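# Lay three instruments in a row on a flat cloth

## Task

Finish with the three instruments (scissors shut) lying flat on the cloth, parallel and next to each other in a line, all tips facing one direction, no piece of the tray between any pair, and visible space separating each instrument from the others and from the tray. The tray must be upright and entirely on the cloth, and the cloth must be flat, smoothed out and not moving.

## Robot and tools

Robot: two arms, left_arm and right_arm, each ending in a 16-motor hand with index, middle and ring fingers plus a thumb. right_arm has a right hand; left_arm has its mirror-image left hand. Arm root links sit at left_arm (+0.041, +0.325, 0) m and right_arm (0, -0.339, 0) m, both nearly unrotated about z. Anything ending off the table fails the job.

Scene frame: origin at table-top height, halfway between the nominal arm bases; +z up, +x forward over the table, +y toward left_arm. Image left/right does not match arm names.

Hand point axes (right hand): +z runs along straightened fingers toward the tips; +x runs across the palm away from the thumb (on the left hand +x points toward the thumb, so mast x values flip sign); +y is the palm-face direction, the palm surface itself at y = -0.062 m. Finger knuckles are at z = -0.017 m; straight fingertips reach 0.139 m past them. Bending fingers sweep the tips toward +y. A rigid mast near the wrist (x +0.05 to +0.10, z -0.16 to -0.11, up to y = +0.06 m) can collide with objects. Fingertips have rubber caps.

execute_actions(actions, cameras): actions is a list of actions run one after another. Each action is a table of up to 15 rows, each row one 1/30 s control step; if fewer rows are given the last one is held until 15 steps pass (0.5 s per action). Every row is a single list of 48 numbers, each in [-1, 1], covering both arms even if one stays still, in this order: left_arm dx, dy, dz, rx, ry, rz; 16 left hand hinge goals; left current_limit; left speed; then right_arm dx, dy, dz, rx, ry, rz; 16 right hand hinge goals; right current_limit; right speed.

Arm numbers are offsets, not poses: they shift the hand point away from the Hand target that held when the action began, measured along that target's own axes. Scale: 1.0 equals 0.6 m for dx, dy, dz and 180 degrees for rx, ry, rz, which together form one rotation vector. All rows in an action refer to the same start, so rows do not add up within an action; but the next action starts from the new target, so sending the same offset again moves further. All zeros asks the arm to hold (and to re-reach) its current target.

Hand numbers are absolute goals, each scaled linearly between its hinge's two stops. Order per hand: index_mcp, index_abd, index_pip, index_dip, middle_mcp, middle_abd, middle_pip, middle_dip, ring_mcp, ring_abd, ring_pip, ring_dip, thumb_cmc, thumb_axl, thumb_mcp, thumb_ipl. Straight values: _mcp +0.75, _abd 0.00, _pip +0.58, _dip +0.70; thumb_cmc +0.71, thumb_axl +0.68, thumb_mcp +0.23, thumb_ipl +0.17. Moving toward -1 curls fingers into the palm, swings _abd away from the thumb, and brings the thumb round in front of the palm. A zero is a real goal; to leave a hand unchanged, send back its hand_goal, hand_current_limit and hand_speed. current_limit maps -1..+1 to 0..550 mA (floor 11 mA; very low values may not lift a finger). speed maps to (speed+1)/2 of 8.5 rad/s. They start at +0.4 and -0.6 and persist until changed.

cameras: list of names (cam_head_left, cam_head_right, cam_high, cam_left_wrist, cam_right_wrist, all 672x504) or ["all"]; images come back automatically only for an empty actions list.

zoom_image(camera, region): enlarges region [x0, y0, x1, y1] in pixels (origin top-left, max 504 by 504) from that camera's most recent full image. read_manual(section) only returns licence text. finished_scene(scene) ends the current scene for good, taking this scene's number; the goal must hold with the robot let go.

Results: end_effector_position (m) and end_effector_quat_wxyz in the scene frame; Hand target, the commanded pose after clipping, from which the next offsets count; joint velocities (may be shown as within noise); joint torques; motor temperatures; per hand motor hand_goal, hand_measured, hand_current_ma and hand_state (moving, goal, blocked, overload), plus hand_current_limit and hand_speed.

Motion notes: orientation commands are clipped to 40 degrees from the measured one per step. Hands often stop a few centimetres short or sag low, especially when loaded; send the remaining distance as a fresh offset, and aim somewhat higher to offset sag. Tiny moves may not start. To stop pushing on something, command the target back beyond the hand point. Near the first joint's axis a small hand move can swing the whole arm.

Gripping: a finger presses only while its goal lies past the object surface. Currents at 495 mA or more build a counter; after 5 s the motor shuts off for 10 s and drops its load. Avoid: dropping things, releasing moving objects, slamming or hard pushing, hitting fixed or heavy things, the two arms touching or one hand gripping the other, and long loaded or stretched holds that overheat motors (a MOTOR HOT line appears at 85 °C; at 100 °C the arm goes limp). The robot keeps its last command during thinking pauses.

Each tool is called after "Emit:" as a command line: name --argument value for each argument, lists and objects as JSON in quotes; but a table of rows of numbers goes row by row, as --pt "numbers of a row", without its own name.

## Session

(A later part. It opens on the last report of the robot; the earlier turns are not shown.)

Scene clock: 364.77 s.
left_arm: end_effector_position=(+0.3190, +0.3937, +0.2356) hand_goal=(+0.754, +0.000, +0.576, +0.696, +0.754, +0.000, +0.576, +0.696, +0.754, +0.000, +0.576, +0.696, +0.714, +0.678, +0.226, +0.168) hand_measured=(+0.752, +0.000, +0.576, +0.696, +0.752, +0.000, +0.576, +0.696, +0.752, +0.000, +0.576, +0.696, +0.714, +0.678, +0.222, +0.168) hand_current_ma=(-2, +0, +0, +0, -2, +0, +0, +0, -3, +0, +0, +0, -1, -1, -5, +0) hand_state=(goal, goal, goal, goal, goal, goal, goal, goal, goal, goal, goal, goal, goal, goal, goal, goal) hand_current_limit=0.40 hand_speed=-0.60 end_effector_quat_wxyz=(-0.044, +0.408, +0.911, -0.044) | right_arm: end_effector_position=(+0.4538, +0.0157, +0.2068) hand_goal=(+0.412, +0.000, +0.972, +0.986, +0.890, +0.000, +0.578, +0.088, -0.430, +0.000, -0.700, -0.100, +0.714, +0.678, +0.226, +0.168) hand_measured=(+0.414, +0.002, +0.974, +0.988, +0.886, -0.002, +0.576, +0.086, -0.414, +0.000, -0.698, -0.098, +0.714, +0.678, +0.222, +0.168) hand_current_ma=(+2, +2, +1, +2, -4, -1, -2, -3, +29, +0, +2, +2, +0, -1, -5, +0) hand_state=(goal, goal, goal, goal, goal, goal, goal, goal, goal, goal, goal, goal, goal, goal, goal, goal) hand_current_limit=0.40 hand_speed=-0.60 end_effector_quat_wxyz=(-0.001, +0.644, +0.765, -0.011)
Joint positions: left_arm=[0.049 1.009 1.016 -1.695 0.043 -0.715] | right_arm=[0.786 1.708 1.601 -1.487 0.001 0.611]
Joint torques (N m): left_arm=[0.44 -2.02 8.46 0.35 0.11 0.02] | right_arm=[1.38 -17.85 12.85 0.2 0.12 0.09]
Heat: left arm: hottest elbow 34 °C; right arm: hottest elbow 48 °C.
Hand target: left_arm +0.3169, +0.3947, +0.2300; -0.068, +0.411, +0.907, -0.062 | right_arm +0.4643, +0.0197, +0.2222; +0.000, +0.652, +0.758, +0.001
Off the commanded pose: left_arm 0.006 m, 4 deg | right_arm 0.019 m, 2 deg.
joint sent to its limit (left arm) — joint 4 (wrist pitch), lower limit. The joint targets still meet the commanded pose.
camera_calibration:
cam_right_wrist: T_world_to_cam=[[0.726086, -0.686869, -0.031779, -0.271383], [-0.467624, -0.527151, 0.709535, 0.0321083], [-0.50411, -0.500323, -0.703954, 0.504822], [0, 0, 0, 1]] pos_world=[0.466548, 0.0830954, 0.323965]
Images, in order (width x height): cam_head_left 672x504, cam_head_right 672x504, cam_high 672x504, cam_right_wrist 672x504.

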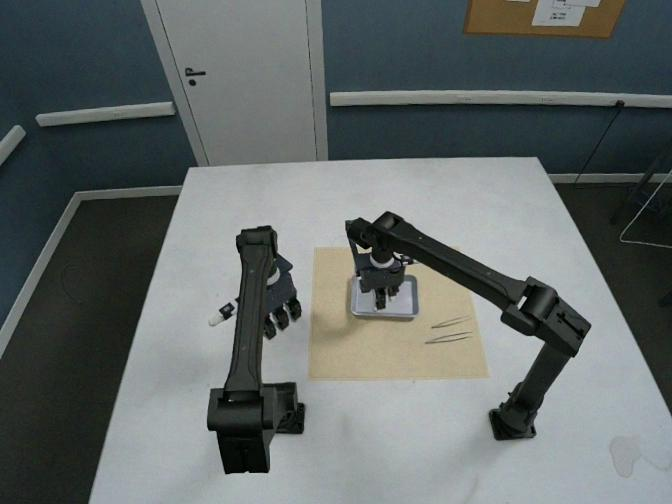

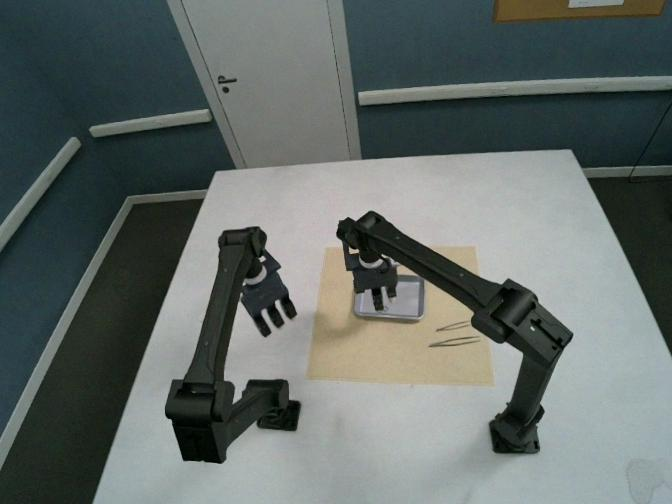

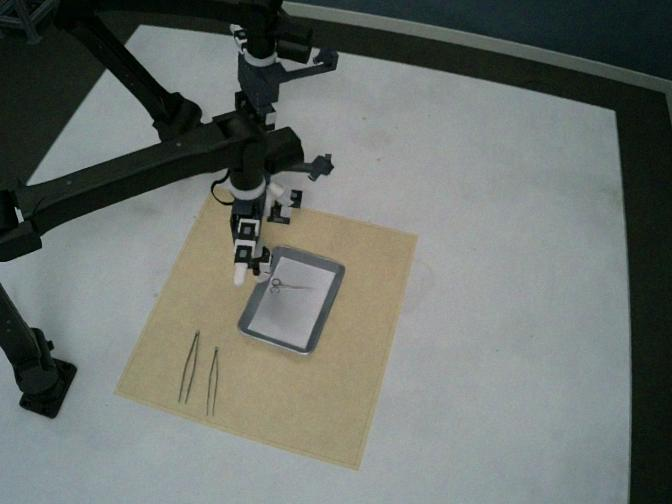

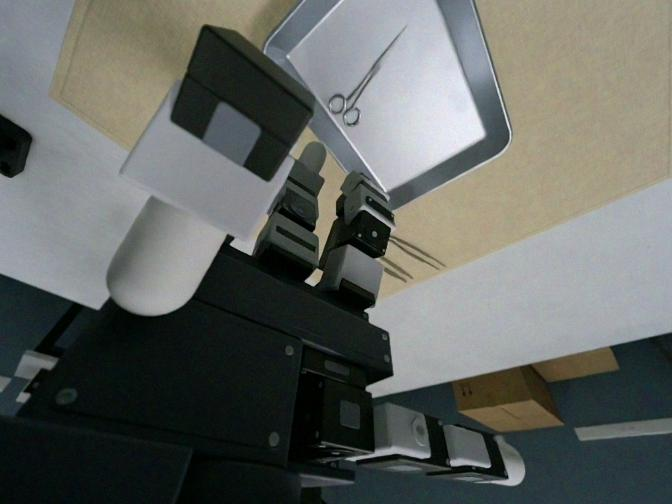

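Emit:
execute_actions --actions '[[[0,0,0,0,0,0,0.754,0,0.576,0.696,0.754,0,0.576,0.696,0.754,0,0.576,0.696,0.714,0.678,0.226,0.168,0.4,-0.6,0.0128,0.02,0.07,0,0,0,0.411,-0.164,0.971,0.986,0.89,0.15,0.577,0.087,-0.43,0,-0.7,-0.1,0.714,0.678,0.226,0.168,0.4,-0.6]],[[0,0,0,0,0,0,0.754,0,0.576,0.696,0.754,0,0.576,0.696,0.754,0,0.576,0.696,0.714,0.678,0.226,0.168,0.4,-0.6,0,0,0.05,0,0,0,0.411,-0.164,0.971,0.986,0.89,0.15,0.577,0.087,-0.43,0,-0.7,-0.1,0.714,0.678,0.226,0.168,0.4,-0.6]]]' --cameras '["cam_right_wrist","cam_high","cam_head_left","cam_head_right"]'

Emit:
zoom_image --camera "cam_right_wrist" --region '[280, 30, 440, 220]'

Emit:
zoom_image --camera "cam_head_right" --region '[345, 255, 425, 335]'

Emit:
zoom_image --camera "cam_high" --region '[230, 240, 350, 360]'

Scene clock: 389.83 s.
left_arm: end_effector_position=(+0.3190, +0.3937, +0.2356) hand_goal=(+0.754, +0.000, +0.576, +0.696, +0.754, +0.000, +0.576, +0.696, +0.754, +0.000, +0.576, +0.696, +0.714, +0.678, +0.226, +0.168) hand_measured=(+0.752, +0.000, +0.576, +0.696, +0.752, +0.000, +0.576, +0.696, +0.752, +0.000, +0.576, +0.696, +0.714, +0.678, +0.222, +0.168) hand_current_ma=(-2, +0, +0, +0, -2, +0, +0, +0, -3, +0, +0, +0, -1, -1, -5, +0) hand_state=(goal, goal, goal, goal, goal, goal, goal, goal, goal, goal, goal, goal, goal, goal, goal, goal) hand_current_limit=0.40 hand_speed=-0.60 end_effector_quat_wxyz=(-0.044, +0.408, +0.911, -0.044) | right_arm: end_effector_position=(+0.4687, +0.0305, +0.1548) hand_goal=(+0.412, -0.164, +0.972, +0.986, +0.890, +0.150, +0.578, +0.088, -0.430, +0.000, -0.700, -0.100, +0.714, +0.678, +0.226, +0.168) hand_measured=(+0.410, -0.160, +0.972, +0.988, +0.890, +0.142, +0.578, +0.086, -0.414, +0.000, -0.698, -0.098, +0.714, +0.678, +0.222, +0.168) hand_current_ma=(-1, +4, +0, +2, +0, -9, +0, -1, +29, +0, +2, +2, +0, -1, -5, +0) hand_state=(goal, goal, goal, goal, goal, goal, goal, goal, goal, goal, goal, goal, goal, goal, goal, goal) hand_current_limit=0.40 hand_speed=-0.60 end_effector_quat_wxyz=(+0.000, +0.644, +0.765, -0.002)
Joint positions: left_arm=[0.049 1.009 1.016 -1.695 0.043 -0.715] | right_arm=[0.786 1.774 1.549 -1.35 0.001 0.612]
Joint torques (N m): left_arm=[0.56 -1.9 8.42 0.35 0.11 0.01] | right_arm=[1.38 -18.67 9.24 1.42 0.12 0.08]
Heat: left arm: hottest elbow 34 °C; right arm: hottest elbow 53 °C.
Hand target: left_arm +0.3169, +0.3947, +0.2300; -0.068, +0.411, +0.907, -0.062 | right_arm +0.4751, +0.0292, +0.1504; +0.000, +0.652, +0.758, +0.001
Off the commanded pose: left_arm 0.006 m, 4 deg | right_arm 0.008 m, 1 deg.
joint sent to its limit (left arm) — joint 4 (wrist pitch), lower limit. The joint targets still meet the commanded pose.
camera_calibration:
cam_right_wrist: T_world_to_cam=[[0.725997, -0.68699, -0.0312031, -0.273836], [-0.477536, -0.536262, 0.695977, 0.0907744], [-0.494862, -0.490376, -0.717386, 0.480582], [0, 0, 0, 1]] pos_world=[0.479974, 0.0962225, 0.273042]
Images, in order (width x height): cam_head_left 672x504, cam_head_right 672x504, cam_high 672x504, cam_right_wrist 672x504.

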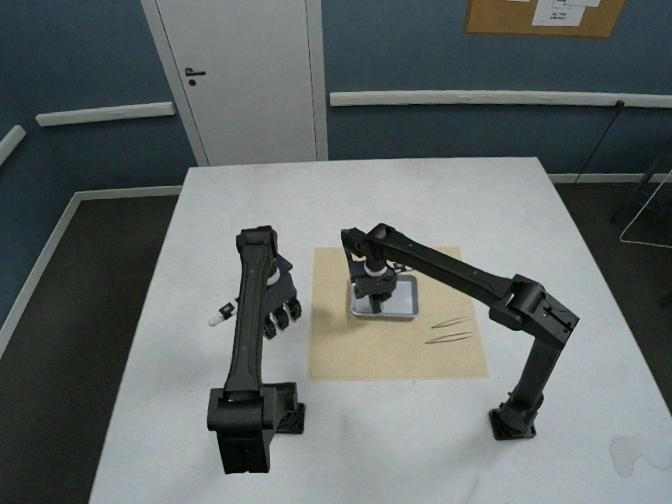

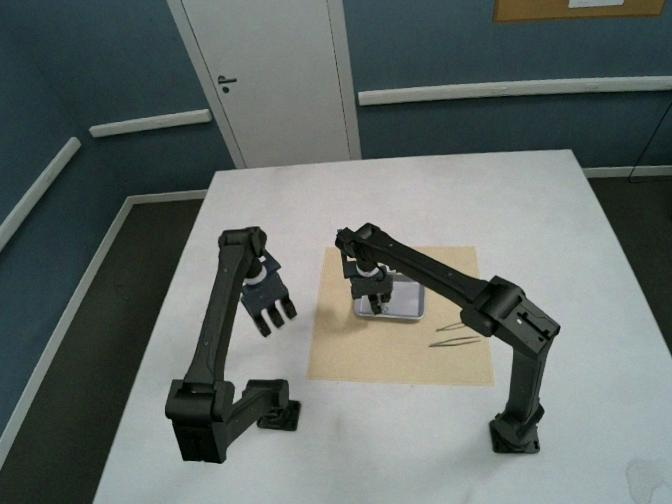

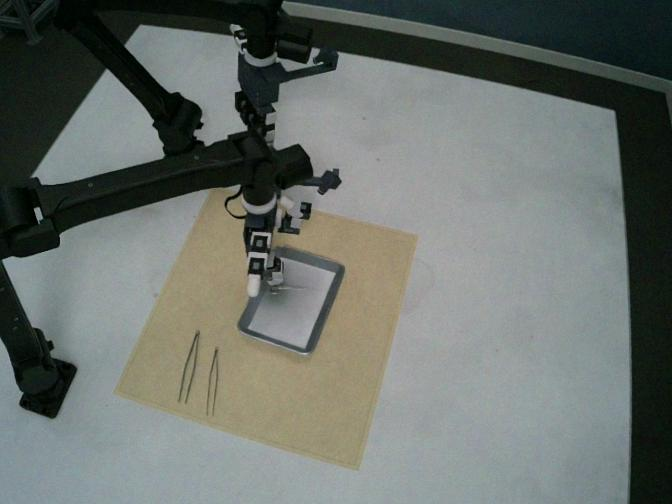

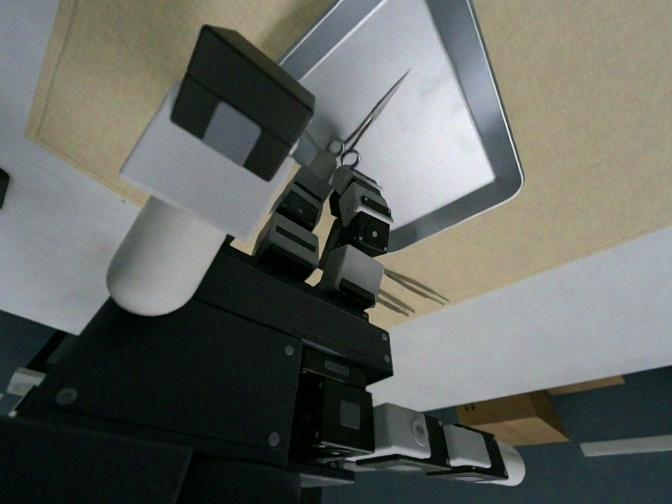

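Scaled by 2.653 from the camera's 672x504 image, which has a finer 960x720 frame.

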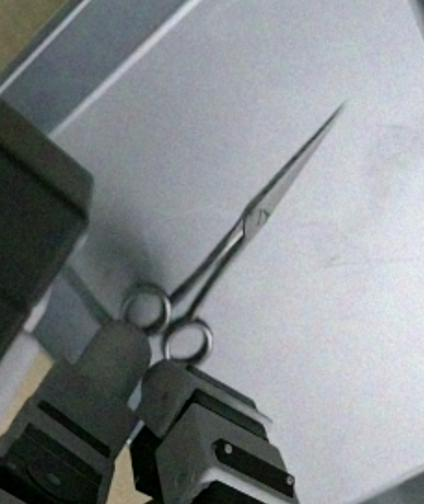

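Scaled by 6.300 from the camera's 672x504 image, which has a finer 960x720 frame.

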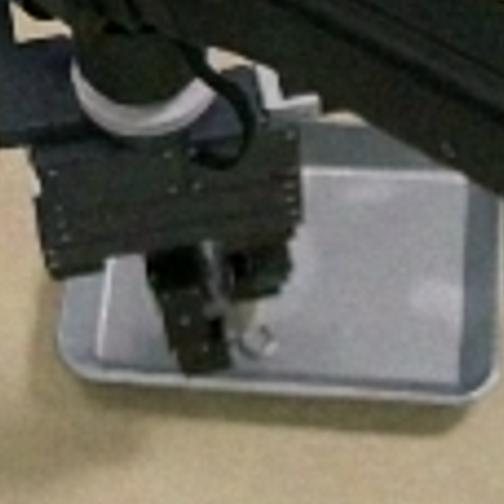

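Scaled by 4.200 from the camera's 672x504 image, which has a finer 960x720 frame.

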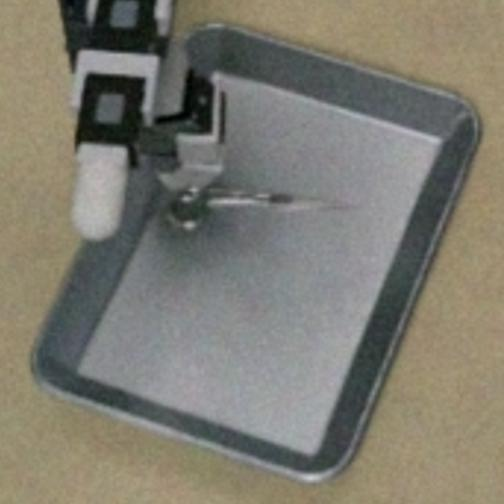

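Emit:
execute_actions --actions '[[[0,0,0,0,0,0,0.754,0,0.576,0.696,0.754,0,0.576,0.696,0.754,0,0.576,0.696,0.714,0.678,0.226,0.168,0.4,-0.6,-0.006,0.008,0.018,0,0,0,0.411,-0.164,0.971,0.986,0.89,0.15,0.577,0.087,-0.43,0,-0.7,-0.1,0.714,0.678,0.226,0.168,0.4,-0.6]]]' --cameras '["cam_right_wrist"]'

Emit:
zoom_image --camera "cam_right_wrist" --region '[280, 30, 440, 220]'

Scene clock: 397.20 s.
left_arm: end_effector_position=(+0.3190, +0.3937, +0.2356) hand_goal=(+0.754, +0.000, +0.576, +0.696, +0.754, +0.000, +0.576, +0.696, +0.754, +0.000, +0.576, +0.696, +0.714, +0.678, +0.226, +0.168) hand_measured=(+0.752, +0.000, +0.576, +0.696, +0.752, +0.000, +0.576, +0.696, +0.752, +0.000, +0.576, +0.696, +0.714, +0.678, +0.222, +0.168) hand_current_ma=(-2, +0, +0, +0, -2, +0, +0, +0, -3, +0, +0, +0, -1, -1, -5, +0) hand_state=(goal, goal, goal, goal, goal, goal, goal, goal, goal, goal, goal, goal, goal, goal, goal, goal) hand_current_limit=0.40 hand_speed=-0.60 end_effector_quat_wxyz=(-0.044, +0.408, +0.911, -0.044) | right_arm: end_effector_position=(+0.4741, +0.0276, +0.1473) hand_goal=(+0.412, -0.164, +0.972, +0.986, +0.890, +0.150, +0.578, +0.088, -0.430, +0.000, -0.700, -0.100, +0.714, +0.678, +0.226, +0.168) hand_measured=(+0.410, -0.160, +0.972, +0.988, +0.890, +0.142, +0.578, +0.086, -0.414, +0.000, -0.698, -0.098, +0.714, +0.678, +0.222, +0.168) hand_current_ma=(-1, +4, +0, +2, +0, -9, +0, -1, +29, +0, +2, +2, +0, -1, -5, +0) hand_state=(goal, goal, goal, goal, goal, goal, goal, goal, goal, goal, goal, goal, goal, goal, goal, goal) hand_current_limit=0.40 hand_speed=-0.60 end_effector_quat_wxyz=(+0.001, +0.648, +0.762, +0.001)
Joint positions: left_arm=[0.049 1.009 1.016 -1.695 0.043 -0.715] | right_arm=[0.776 1.781 1.538 -1.325 0.001 0.612]
Joint torques (N m): left_arm=[0.56 -1.96 8.42 0.32 0.1 0.02] | right_arm=[1.26 -18.43 9.09 1.48 0.12 -0.03]
Heat: left arm: hottest elbow 34 °C; right arm: hottest elbow 51 °C.
Hand target: left_arm +0.3169, +0.3947, +0.2300; -0.068, +0.411, +0.907, -0.062 | right_arm +0.4803, +0.0264, +0.1396; +0.000, +0.652, +0.758, +0.001
Off the commanded pose: left_arm 0.006 m, 4 deg | right_arm 0.010 m, 1 deg.
joint sent to its limit (left arm) — joint 4 (wrist pitch), lower limit. The joint targets still meet the commanded pose.
camera_calibration:
cam_right_wrist: T_world_to_cam=[[0.719258, -0.694052, -0.0309741, -0.276648], [-0.485892, -0.534404, 0.691608, 0.101494], [-0.496564, -0.482394, -0.721609, 0.477679], [0, 0, 0, 1]] pos_world=[0.485495, 0.0926604, 0.265934]
Images, in order (width x height): cam_right_wrist 672x504.

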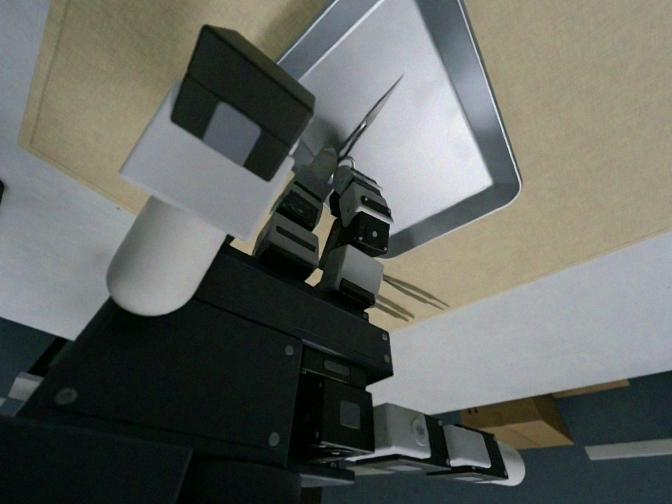

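Scaled by 2.653 from the camera's 672x504 image, which has a finer 960x720 frame.

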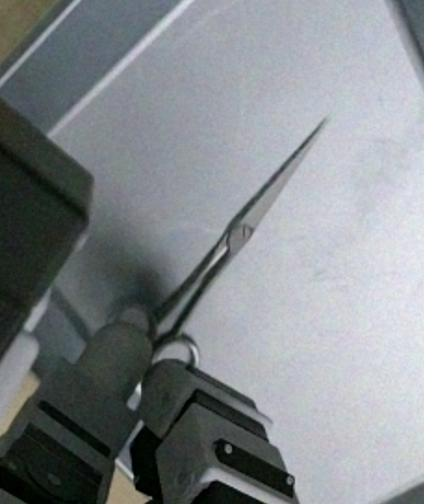

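Emit:
execute_actions --actions '[[[0,0,0,0,0,0,0.754,0,0.576,0.696,0.754,0,0.576,0.696,0.754,0,0.576,0.696,0.714,0.678,0.226,0.168,0.4,-0.6,0,-0.002,0.024,0,0,0,0.411,-0.164,0.971,0.986,0.89,0.15,0.577,0.087,-0.43,0,-0.7,-0.1,0.714,0.678,0.226,0.168,0.4,-0.6]]]' --cameras '["cam_right_wrist","cam_head_right"]'

Emit:
zoom_image --camera "cam_right_wrist" --region '[280, 30, 440, 220]'

Emit:
zoom_image --camera "cam_head_right" --region '[345, 255, 425, 335]'

Scene clock: 401.63 s.
left_arm: end_effector_position=(+0.3190, +0.3937, +0.2356) hand_goal=(+0.754, +0.000, +0.576, +0.696, +0.754, +0.000, +0.576, +0.696, +0.754, +0.000, +0.576, +0.696, +0.714, +0.678, +0.226, +0.168) hand_measured=(+0.752, +0.000, +0.576, +0.696, +0.752, +0.000, +0.576, +0.696, +0.752, +0.000, +0.576, +0.696, +0.714, +0.678, +0.222, +0.168) hand_current_ma=(-2, +0, +0, +0, -2, +0, +0, +0, -3, +0, +0, +0, -1, -1, -5, +0) hand_state=(goal, goal, goal, goal, goal, goal, goal, goal, goal, goal, goal, goal, goal, goal, goal, goal) hand_current_limit=0.40 hand_speed=-0.60 end_effector_quat_wxyz=(-0.044, +0.408, +0.911, -0.044) | right_arm: end_effector_position=(+0.4731, +0.0266, +0.1313) hand_goal=(+0.412, -0.164, +0.972, +0.986, +0.890, +0.150, +0.578, +0.088, -0.430, +0.000, -0.700, -0.100, +0.714, +0.678, +0.226, +0.168) hand_measured=(+0.410, -0.160, +0.972, +0.988, +0.890, +0.146, +0.578, +0.086, -0.414, +0.000, -0.698, -0.098, +0.714, +0.678, +0.222, +0.168) hand_current_ma=(-1, +4, +0, +2, +1, -5, +0, -1, +29, +0, +2, +2, +0, -1, -5, +0) hand_state=(goal, goal, goal, goal, goal, goal, goal, goal, goal, goal, goal, goal, goal, goal, goal, goal) hand_current_limit=0.40 hand_speed=-0.60 end_effector_quat_wxyz=(+0.000, +0.648, +0.762, -0.001)
Joint positions: left_arm=[0.049 1.009 1.016 -1.695 0.043 -0.715] | right_arm=[0.776 1.791 1.509 -1.291 0.001 0.612]
Joint torques (N m): left_arm=[0.5 -1.9 8.44 0.34 0.11 0.01] | right_arm=[1.49 -18.9 8.94 1.37 0.11 -0.01]
Heat: left arm: hottest elbow 34 °C; right arm: hottest elbow 50 °C.
Hand target: left_arm +0.3169, +0.3947, +0.2300; -0.068, +0.411, +0.907, -0.062 | right_arm +0.4791, +0.0262, +0.1250; +0.000, +0.652, +0.758, +0.001
Off the commanded pose: left_arm 0.006 m, 4 deg | right_arm 0.009 m, 1 deg.
joint sent to its limit (left arm) — joint 4 (wrist pitch), lower limit. The joint targets still meet the commanded pose.
camera_calibration:
cam_right_wrist: T_world_to_cam=[[0.719199, -0.694108, -0.0310943, -0.277074], [-0.48381, -0.532416, 0.694594, 0.110208], [-0.498679, -0.484508, -0.718729, 0.465828], [0, 0, 0, 1]] pos_world=[0.484889, 0.0920549, 0.249639]
Images, in order (width x height): cam_head_right 672x504, cam_right_wrist 672x504.

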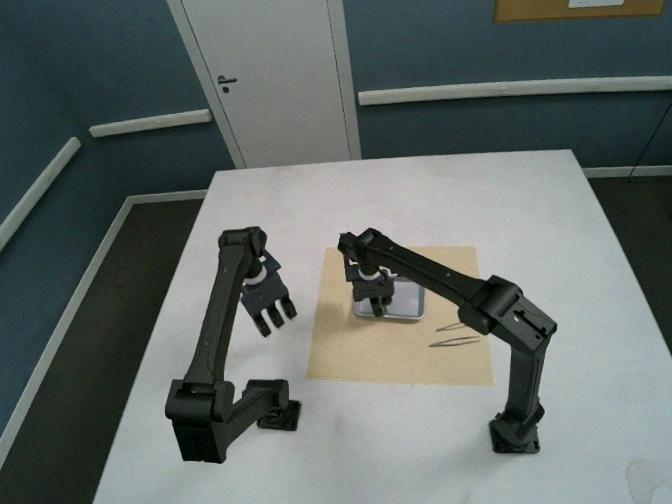

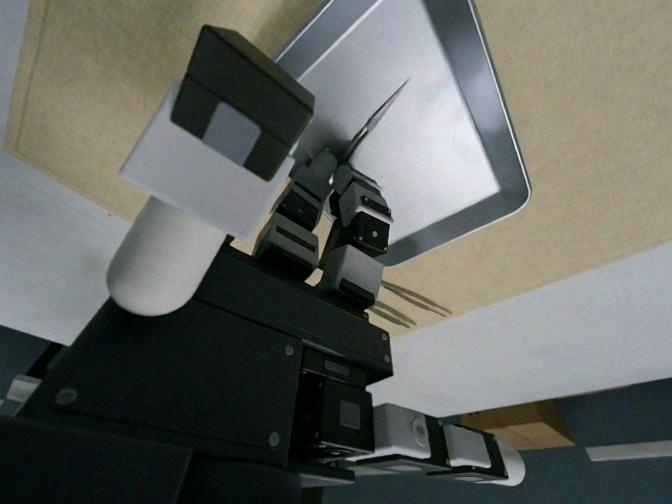

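Scaled by 2.653 from the camera's 672x504 image, which has a finer 960x720 frame.

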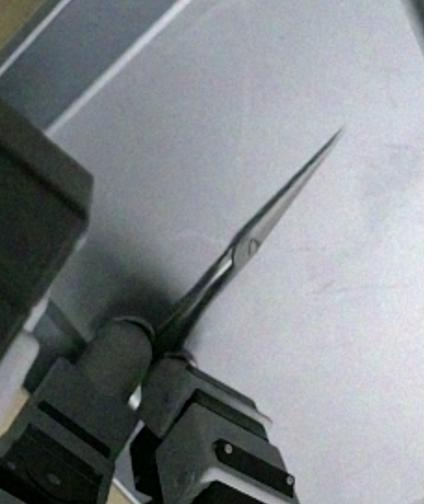

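Scaled by 6.300 from the camera's 672x504 image, which has a finer 960x720 frame.

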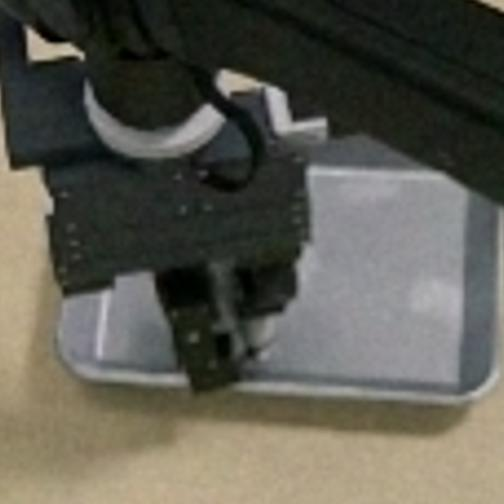

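Emit:
execute_actions --actions '[[[0,0,0,0,0,0,0.754,0,0.576,0.696,0.754,0,0.576,0.696,0.754,0,0.576,0.696,0.714,0.678,0.226,0.168,0.4,-0.6,0,0.012,0.008,0,0,0,0.411,-0.164,0.971,0.986,0.89,0.15,0.577,0.087,-0.43,0,-0.7,-0.1,0.714,0.678,0.226,0.168,0.4,-0.6]],[[0,0,0,0,0,0,0.754,0,0.576,0.696,0.754,0,0.576,0.696,0.754,0,0.576,0.696,0.714,0.678,0.226,0.168,0.4,-0.6,0,0.015,0,0,0,0,0.411,-0.164,0.971,0.986,0.89,0.15,0.577,0.087,-0.43,0,-0.7,-0.1,0.714,0.678,0.226,0.168,0.4,-0.6]]]' --cameras '["cam_right_wrist","cam_head_right"]'

Emit:
zoom_image --camera "cam_right_wrist" --region '[280, 30, 440, 220]'

Scene clock: 412.07 s.
left_arm: end_effector_position=(+0.3190, +0.3937, +0.2356) hand_goal=(+0.754, +0.000, +0.576, +0.696, +0.754, +0.000, +0.576, +0.696, +0.754, +0.000, +0.576, +0.696, +0.714, +0.678, +0.226, +0.168) hand_measured=(+0.752, +0.000, +0.576, +0.696, +0.752, +0.000, +0.576, +0.696, +0.752, +0.000, +0.576, +0.696, +0.714, +0.678, +0.222, +0.168) hand_current_ma=(-2, +0, +0, +0, -2, +0, +0, +0, -3, +0, +0, +0, -1, -1, -5, +0) hand_state=(goal, goal, goal, goal, goal, goal, goal, goal, goal, goal, goal, goal, goal, goal, goal, goal) hand_current_limit=0.40 hand_speed=-0.60 end_effector_quat_wxyz=(-0.044, +0.408, +0.911, -0.044) | right_arm: end_effector_position=(+0.4774, +0.0248, +0.1297) hand_goal=(+0.412, -0.164, +0.972, +0.986, +0.890, +0.150, +0.578, +0.088, -0.430, +0.000, -0.700, -0.100, +0.714, +0.678, +0.226, +0.168) hand_measured=(+0.420, -0.162, +0.978, +0.988, +0.906, +0.148, +0.580, +0.084, -0.414, +0.000, -0.698, -0.098, +0.714, +0.678, +0.222, +0.168) hand_current_ma=(+14, +2, +8, +3, +31, -2, +2, -3, +29, +0, +2, +2, +0, -1, -5, +0) hand_state=(goal, goal, goal, goal, goal, goal, goal, goal, goal, goal, goal, goal, goal, goal, goal, goal) hand_current_limit=0.40 hand_speed=-0.60 end_effector_quat_wxyz=(+0.000, +0.651, +0.759, -0.001)
Joint positions: left_arm=[0.049 1.009 1.016 -1.695 0.043 -0.715] | right_arm=[0.769 1.797 1.514 -1.288 -0.001 0.611]
Joint torques (N m): left_arm=[0.56 -2.08 8.43 0.38 0.1 0] | right_arm=[0.79 -16.32 11.48 1.32 0.2 -0.15]
Heat: left arm: hottest elbow 34 °C; right arm: hottest elbow 49 °C.
Hand target: left_arm +0.3169, +0.3947, +0.2300; -0.068, +0.411, +0.907, -0.062 | right_arm +0.4952, +0.0287, +0.1203; +0.000, +0.652, +0.759, +0.001
Off the commanded pose: left_arm 0.006 m, 4 deg | right_arm 0.021 m, 0 deg.
joint sent to its limit (left arm) — joint 4 (wrist pitch), lower limit. The joint targets still meet the commanded pose.
camera_calibration:
cam_right_wrist: T_world_to_cam=[[0.714112, -0.699272, -0.0325974, -0.278621], [-0.487302, -0.529996, 0.694004, 0.114161], [-0.502574, -0.479712, -0.719233, 0.467794], [0, 0, 0, 1]] pos_world=[0.489698, 0.0900798, 0.248143]
Images, in order (width x height): cam_head_right 672x504, cam_right_wrist 672x504.

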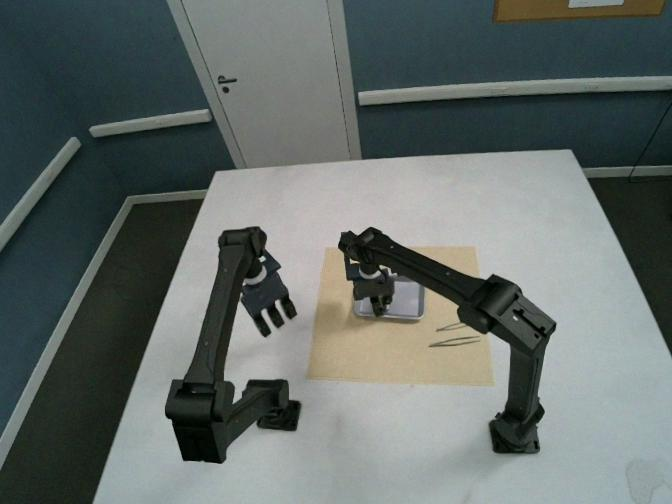

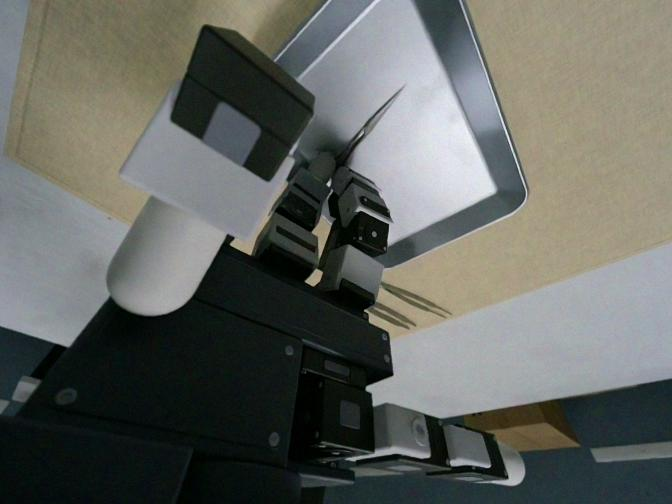

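Scaled by 2.653 from the camera's 672x504 image, which has a finer 960x720 frame.

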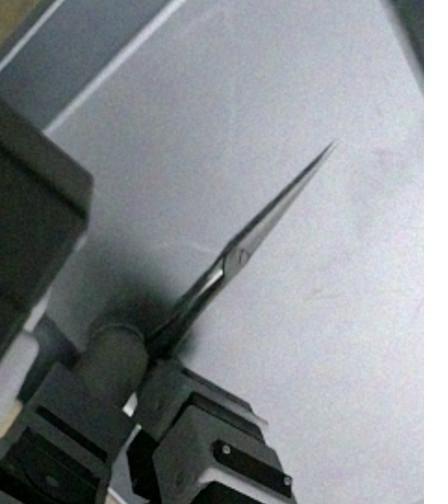

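Emit:
execute_actions --actions '[[[0,0,0,0,0,0,0.754,0,0.576,0.696,0.754,0,0.576,0.696,0.754,0,0.576,0.696,0.714,0.678,0.226,0.168,0.4,-0.6,0,0.003,-0.008,0,0,0,0.411,-0.164,0.971,0.986,0.89,0.15,0.577,0.087,-0.43,0,-0.7,-0.1,0.714,0.678,0.226,0.168,0.4,-0.6]]]' --cameras '["cam_right_wrist"]'

Emit:
zoom_image --camera "cam_right_wrist" --region '[280, 30, 440, 220]'

Scene clock: 419.07 s.
left_arm: end_effector_position=(+0.3190, +0.3937, +0.2356) hand_goal=(+0.754, +0.000, +0.576, +0.696, +0.754, +0.000, +0.576, +0.696, +0.754, +0.000, +0.576, +0.696, +0.714, +0.678, +0.226, +0.168) hand_measured=(+0.752, +0.000, +0.576, +0.696, +0.752, +0.000, +0.576, +0.696, +0.752, +0.000, +0.576, +0.696, +0.714, +0.678, +0.222, +0.168) hand_current_ma=(-2, +0, +0, +0, -2, +0, +0, +0, -3, +0, +0, +0, -1, -1, -5, +0) hand_state=(goal, goal, goal, goal, goal, goal, goal, goal, goal, goal, goal, goal, goal, goal, goal, goal) hand_current_limit=0.40 hand_speed=-0.60 end_effector_quat_wxyz=(-0.044, +0.408, +0.911, -0.044) | right_arm: end_effector_position=(+0.4806, +0.0257, +0.1301) hand_goal=(+0.412, -0.164, +0.972, +0.986, +0.890, +0.150, +0.578, +0.088, -0.430, +0.000, -0.700, -0.100, +0.714, +0.678, +0.226, +0.168) hand_measured=(+0.424, -0.160, +0.980, +0.990, +0.908, +0.148, +0.582, +0.084, -0.414, +0.000, -0.698, -0.098, +0.714, +0.678, +0.222, +0.168) hand_current_ma=(+19, +4, +10, +4, +36, -1, +4, -3, +29, +0, +2, +2, +0, -1, -5, +0) hand_state=(goal, goal, goal, goal, goal, goal, goal, goal, goal, goal, goal, goal, goal, goal, goal, goal) hand_current_limit=0.40 hand_speed=-0.60 end_effector_quat_wxyz=(+0.000, +0.652, +0.758, +0.001)
Joint positions: left_arm=[0.049 1.009 1.016 -1.695 0.043 -0.715] | right_arm=[0.766 1.803 1.522 -1.288 -0.001 0.611]
Joint torques (N m): left_arm=[0.5 -1.96 8.46 0.34 0.12 0.01] | right_arm=[0.67 -16.62 11.96 0.68 0.19 -0.17]
Heat: left arm: hottest elbow 34 °C; right arm: hottest elbow 49 °C.
Hand target: left_arm +0.3169, +0.3947, +0.2300; -0.068, +0.411, +0.907, -0.062 | right_arm +0.4970, +0.0291, +0.1251; +0.000, +0.652, +0.759, +0.001
Off the commanded pose: left_arm 0.006 m, 4 deg | right_arm 0.017 m, 0 deg.
joint sent to its limit (left arm) — joint 4 (wrist pitch), lower limit. The joint targets still meet the commanded pose.
camera_calibration:
cam_right_wrist: T_world_to_cam=[[0.712293, -0.701129, -0.0325144, -0.279418], [-0.490292, -0.530179, 0.691755, 0.117582], [-0.502247, -0.476791, -0.7214, 0.470144], [0, 0, 0, 1]] pos_world=[0.492806, 0.0905919, 0.248739]
Images, in order (width x height): cam_right_wrist 672x504.

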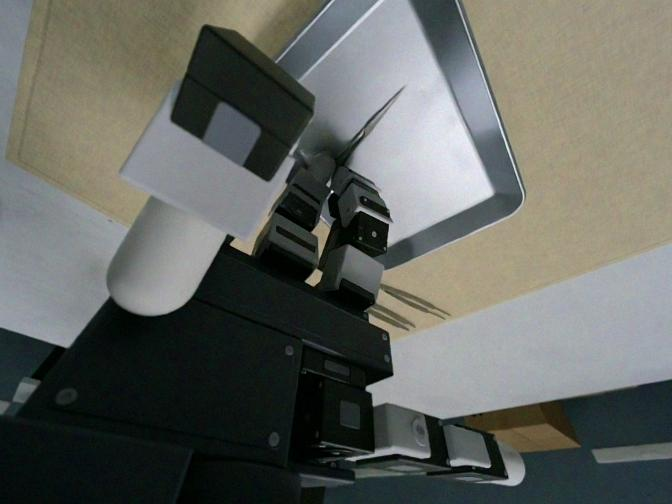

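Scaled by 2.653 from the camera's 672x504 image, which has a finer 960x720 frame.

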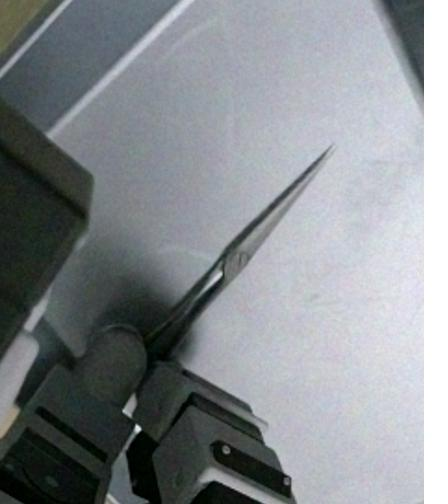

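Emit:
execute_actions --actions '[[[0,0,0,0,0,0,0.754,0,0.576,0.696,0.754,0,0.576,0.696,0.754,0,0.576,0.696,0.714,0.678,0.226,0.168,0.4,-0.6,0,0.015,-0.004,0,0,0,0.411,-0.164,0.971,0.986,0.89,0.15,0.577,0.087,-0.43,0,-0.7,-0.1,0.714,0.678,0.226,0.168,0.4,-0.6]]]' --cameras '["cam_right_wrist"]'

Emit:
zoom_image --camera "cam_right_wrist" --region '[280, 30, 440, 220]'

Scene clock: 423.43 s.
left_arm: end_effector_position=(+0.3190, +0.3937, +0.2356) hand_goal=(+0.754, +0.000, +0.576, +0.696, +0.754, +0.000, +0.576, +0.696, +0.754, +0.000, +0.576, +0.696, +0.714, +0.678, +0.226, +0.168) hand_measured=(+0.752, +0.000, +0.576, +0.696, +0.752, +0.000, +0.576, +0.696, +0.752, +0.000, +0.576, +0.696, +0.714, +0.678, +0.222, +0.168) hand_current_ma=(-2, +0, +0, +0, -2, +0, +0, +0, -3, +0, +0, +0, -1, -1, -5, +0) hand_state=(goal, goal, goal, goal, goal, goal, goal, goal, goal, goal, goal, goal, goal, goal, goal, goal) hand_current_limit=0.40 hand_speed=-0.60 end_effector_quat_wxyz=(-0.044, +0.408, +0.911, -0.044) | right_arm: end_effector_position=(+0.4906, +0.0274, +0.1301) hand_goal=(+0.412, -0.164, +0.972, +0.986, +0.890, +0.150, +0.578, +0.088, -0.430, +0.000, -0.700, -0.100, +0.714, +0.678, +0.226, +0.168) hand_measured=(+0.424, -0.160, +0.980, +0.990, +0.908, +0.148, +0.582, +0.084, -0.414, +0.000, -0.698, -0.098, +0.714, +0.678, +0.222, +0.168) hand_current_ma=(+19, +4, +10, +4, +36, -1, +4, -3, +29, +0, +2, +2, +0, -1, -5, +0) hand_state=(goal, goal, goal, goal, goal, goal, goal, goal, goal, goal, goal, goal, goal, goal, goal, goal) hand_current_limit=0.40 hand_speed=-0.60 end_effector_quat_wxyz=(+0.000, +0.652, +0.758, +0.001)
Joint positions: left_arm=[0.049 1.009 1.016 -1.695 0.043 -0.715] | right_arm=[0.756 1.825 1.554 -1.298 -0.001 0.602]
Joint torques (N m): left_arm=[0.44 -2.08 8.43 0.36 0.11 0.01] | right_arm=[0.97 -17.44 12.07 0.57 0.2 -0.18]
Heat: left arm: hottest elbow 34 °C; right arm: hottest elbow 49 °C.
Hand target: left_arm +0.3169, +0.3947, +0.2300; -0.068, +0.411, +0.907, -0.062 | right_arm +0.5058, +0.0304, +0.1274; +0.000, +0.652, +0.759, +0.001
Off the commanded pose: left_arm 0.006 m, 4 deg | right_arm 0.016 m, 0 deg.
joint sent to its limit (left arm) — joint 4 (wrist pitch), lower limit. The joint targets still meet the commanded pose.
camera_calibration:
cam_right_wrist: T_world_to_cam=[[0.711473, -0.701943, -0.032889, -0.284838], [-0.490535, -0.529618, 0.692012, 0.123443], [-0.503172, -0.476215, -0.721136, 0.476377], [0, 0, 0, 1]] pos_world=[0.502907, 0.0922953, 0.248741]
Images, in order (width x height): cam_right_wrist 672x504.

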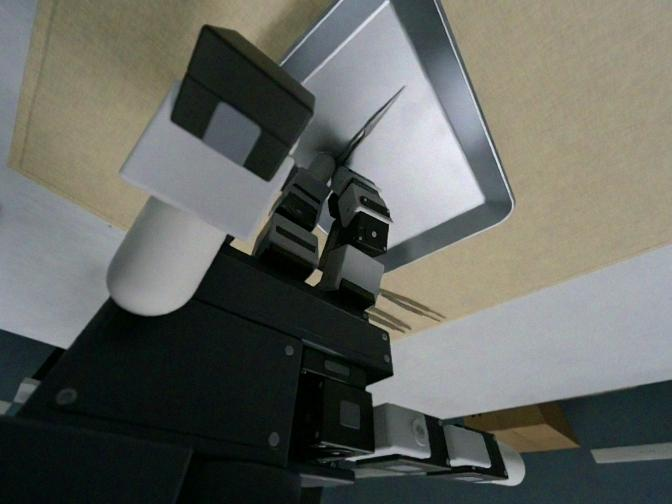

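Scaled by 2.653 from the camera's 672x504 image, which has a finer 960x720 frame.

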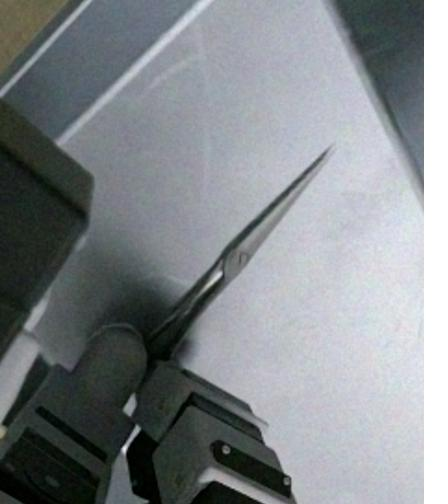

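Emit:
execute_actions --actions '[[[0,0,0,0,0,0,0.754,0,0.576,0.696,0.754,0,0.576,0.696,0.754,0,0.576,0.696,0.714,0.678,0.226,0.168,0.4,-0.6,0,0.025,0,0,0,0,0.411,-0.164,0.971,0.986,0.89,0.15,0.577,0.087,-0.43,0,-0.7,-0.1,0.714,0.678,0.226,0.168,0.4,-0.6]]]' --cameras '["cam_right_wrist","cam_high"]'

Emit:
zoom_image --camera "cam_right_wrist" --region '[280, 30, 440, 220]'

Emit:
zoom_image --camera "cam_high" --region '[230, 240, 350, 360]'

Scene clock: 427.63 s.
left_arm: end_effector_position=(+0.3190, +0.3937, +0.2356) hand_goal=(+0.754, +0.000, +0.576, +0.696, +0.754, +0.000, +0.576, +0.696, +0.754, +0.000, +0.576, +0.696, +0.714, +0.678, +0.226, +0.168) hand_measured=(+0.752, +0.000, +0.576, +0.696, +0.752, +0.000, +0.576, +0.696, +0.752, +0.000, +0.576, +0.696, +0.714, +0.678, +0.222, +0.168) hand_current_ma=(-2, +0, +0, +0, -2, +0, +0, +0, -3, +0, +0, +0, -1, -1, -5, +0) hand_state=(goal, goal, goal, goal, goal, goal, goal, goal, goal, goal, goal, goal, goal, goal, goal, goal) hand_current_limit=0.40 hand_speed=-0.60 end_effector_quat_wxyz=(-0.044, +0.408, +0.911, -0.044) | right_arm: end_effector_position=(+0.5059, +0.0296, +0.1304) hand_goal=(+0.412, -0.164, +0.972, +0.986, +0.890, +0.150, +0.578, +0.088, -0.430, +0.000, -0.700, -0.100, +0.714, +0.678, +0.226, +0.168) hand_measured=(+0.424, -0.160, +0.980, +0.990, +0.908, +0.148, +0.582, +0.084, -0.414, +0.000, -0.698, -0.098, +0.714, +0.678, +0.222, +0.168) hand_current_ma=(+19, +4, +10, +4, +36, -1, +4, -3, +29, +0, +2, +2, +0, -1, -5, +0) hand_state=(goal, goal, goal, goal, goal, goal, goal, goal, goal, goal, goal, goal, goal, goal, goal, goal) hand_current_limit=0.40 hand_speed=-0.60 end_effector_quat_wxyz=(+0.000, +0.653, +0.758, +0.001)
Joint positions: left_arm=[0.049 1.009 1.016 -1.695 0.043 -0.715] | right_arm=[0.74 1.857 1.601 -1.313 -0.001 0.588]
Joint torques (N m): left_arm=[0.44 -2.14 8.44 0.35 0.12 0.01] | right_arm=[0.85 -18.26 12.12 0.55 0.19 -0.21]
Heat: left arm: hottest elbow 34 °C; right arm: hottest elbow 49 °C.
Hand target: left_arm +0.3169, +0.3947, +0.2300; -0.068, +0.411, +0.907, -0.062 | right_arm +0.5207, +0.0326, +0.1274; +0.000, +0.652, +0.759, +0.001
Off the commanded pose: left_arm 0.006 m, 4 deg | right_arm 0.015 m, 0 deg.
joint sent to its limit (left arm) — joint 4 (wrist pitch), lower limit. The joint targets still meet the commanded pose.
camera_calibration:
cam_right_wrist: T_world_to_cam=[[0.710745, -0.702682, -0.032856, -0.293801], [-0.4913, -0.529282, 0.691726, 0.132394], [-0.503453, -0.475499, -0.721412, 0.485539], [0, 0, 0, 1]] pos_world=[0.518309, 0.0944989, 0.24904]
Images, in order (width x height): cam_high 672x504, cam_right_wrist 672x504.

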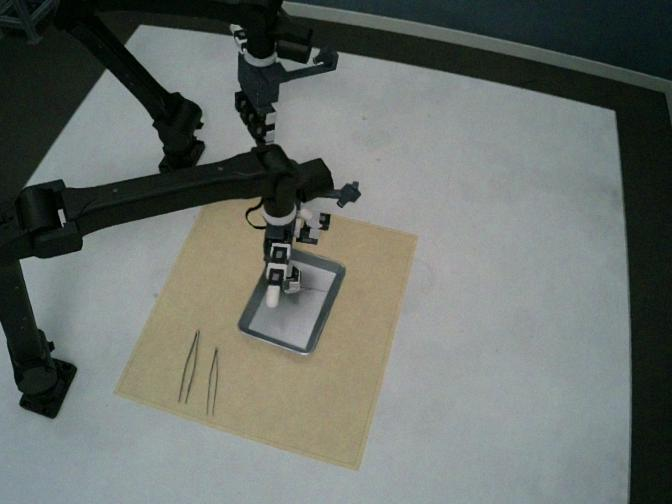

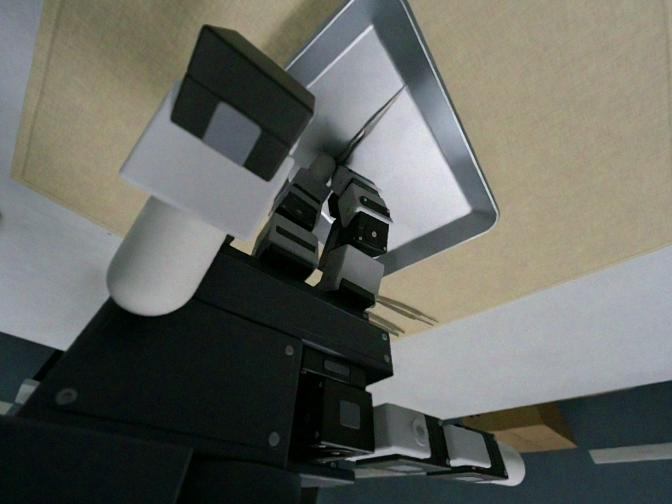

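Scaled by 2.653 from the camera's 672x504 image, which has a finer 960x720 frame.

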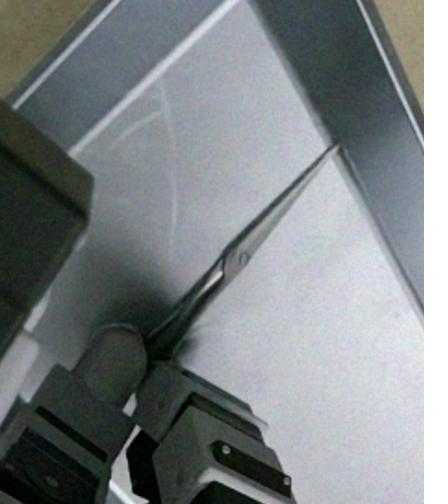

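Scaled by 4.200 from the camera's 672x504 image, which has a finer 960x720 frame.

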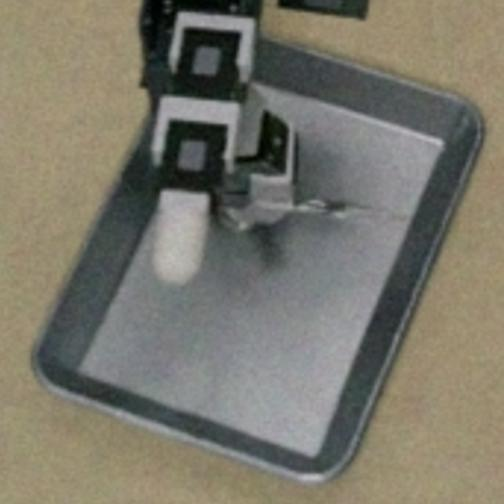

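Emit:
execute_actions --actions '[[[0,0,0,0,0,0,0.754,0,0.576,0.696,0.754,0,0.576,0.696,0.754,0,0.576,0.696,0.714,0.678,0.226,0.168,0.4,-0.6,0,0.022,0,0,0,0,0.411,-0.164,0.971,0.986,0.89,0.15,0.577,0.087,-0.43,0,-0.7,-0.1,0.714,0.678,0.226,0.168,0.4,-0.6]]]' --cameras '["cam_right_wrist","cam_high"]'

Emit:
zoom_image --camera "cam_right_wrist" --region '[280, 30, 440, 220]'

Emit:
zoom_image --camera "cam_high" --region '[230, 240, 350, 360]'

Scene clock: 436.10 s.
left_arm: end_effector_position=(+0.3190, +0.3937, +0.2356) hand_goal=(+0.754, +0.000, +0.576, +0.696, +0.754, +0.000, +0.576, +0.696, +0.754, +0.000, +0.576, +0.696, +0.714, +0.678, +0.226, +0.168) hand_measured=(+0.752, +0.000, +0.576, +0.696, +0.752, +0.000, +0.576, +0.696, +0.752, +0.000, +0.576, +0.696, +0.714, +0.678, +0.222, +0.168) hand_current_ma=(-2, +0, +0, +0, -2, +0, +0, +0, -3, +0, +0, +0, -1, -1, -5, +0) hand_state=(goal, goal, goal, goal, goal, goal, goal, goal, goal, goal, goal, goal, goal, goal, goal, goal) hand_current_limit=0.40 hand_speed=-0.60 end_effector_quat_wxyz=(-0.044, +0.408, +0.911, -0.044) | right_arm: end_effector_position=(+0.5172, +0.0319, +0.1304) hand_goal=(+0.412, -0.164, +0.972, +0.986, +0.890, +0.150, +0.578, +0.088, -0.430, +0.000, -0.700, -0.100, +0.714, +0.678, +0.226, +0.168) hand_measured=(+0.426, -0.160, +0.982, +0.992, +0.910, +0.148, +0.584, +0.084, -0.414, +0.000, -0.698, -0.098, +0.714, +0.678, +0.222, +0.168) hand_current_ma=(+25, +4, +16, +9, +39, -1, +6, -3, +29, +0, +2, +2, +0, -1, -5, +0) hand_state=(goal, goal, goal, goal, goal, goal, goal, goal, goal, goal, goal, goal, goal, goal, goal, goal) hand_current_limit=0.40 hand_speed=-0.60 end_effector_quat_wxyz=(-0.001, +0.653, +0.757, -0.001)
Joint positions: left_arm=[0.049 1.009 1.016 -1.695 0.043 -0.715] | right_arm=[0.73 1.885 1.643 -1.331 -0.001 0.578]
Joint torques (N m): left_arm=[0.44 -1.9 8.39 0.34 0.12 0.02] | right_arm=[0.67 -18.84 12.45 0.65 0.23 -0.23]
Heat: left arm: hottest elbow 34 °C; right arm: hottest elbow 51 °C.
Hand target: left_arm +0.3169, +0.3947, +0.2300; -0.068, +0.411, +0.907, -0.062 | right_arm +0.5338, +0.0346, +0.1276; +0.000, +0.652, +0.759, +0.001
Off the commanded pose: left_arm 0.006 m, 4 deg | right_arm 0.017 m, 0 deg.
joint sent to its limit (left arm) — joint 4 (wrist pitch), lower limit. The joint targets still meet the commanded pose.
camera_calibration:
cam_right_wrist: T_world_to_cam=[[0.710062, -0.703345, -0.0334401, -0.299789], [-0.489799, -0.527481, 0.694162, 0.137952], [-0.505874, -0.476519, -0.719042, 0.493339], [0, 0, 0, 1]] pos_world=[0.530005, 0.0969977, 0.248946]
Images, in order (width x height): cam_high 672x504, cam_right_wrist 672x504.

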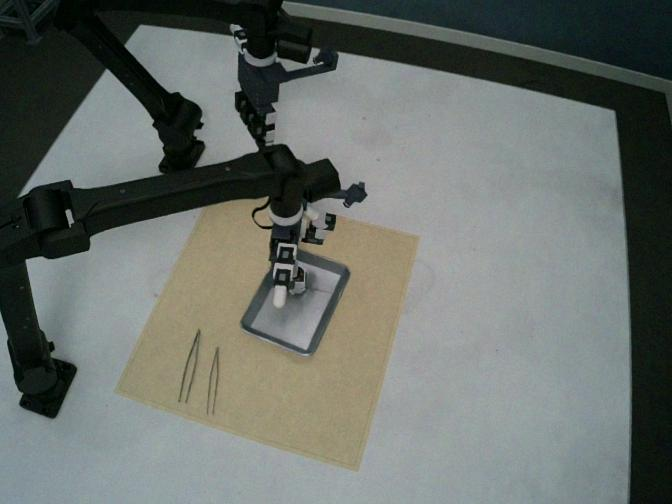

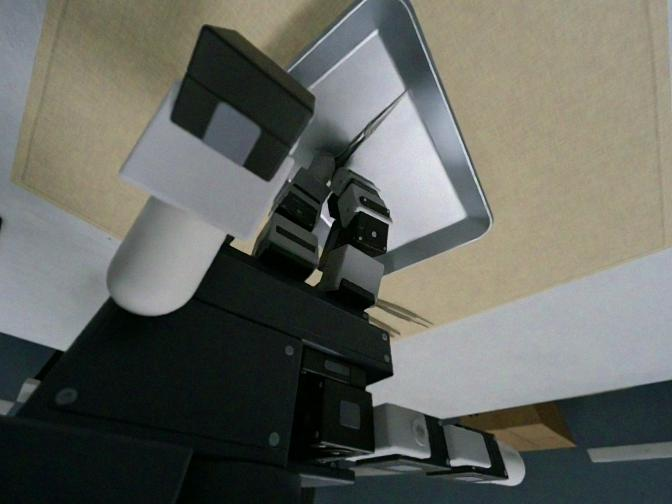

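Scaled by 2.653 from the camera's 672x504 image, which has a finer 960x720 frame.

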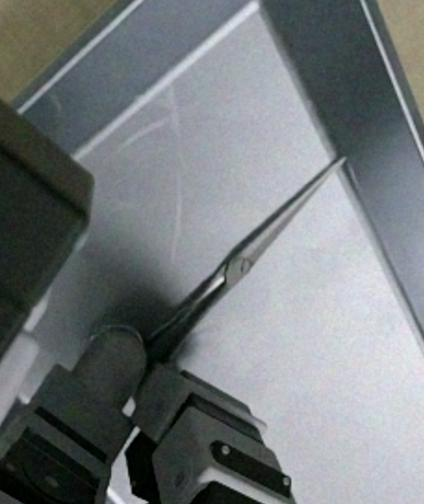

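Scaled by 4.200 from the camera's 672x504 image, which has a finer 960x720 frame.

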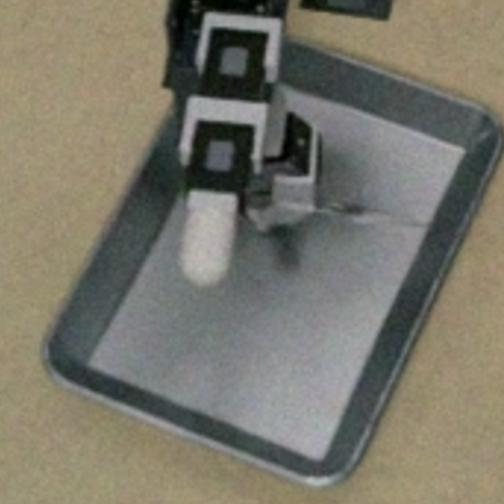

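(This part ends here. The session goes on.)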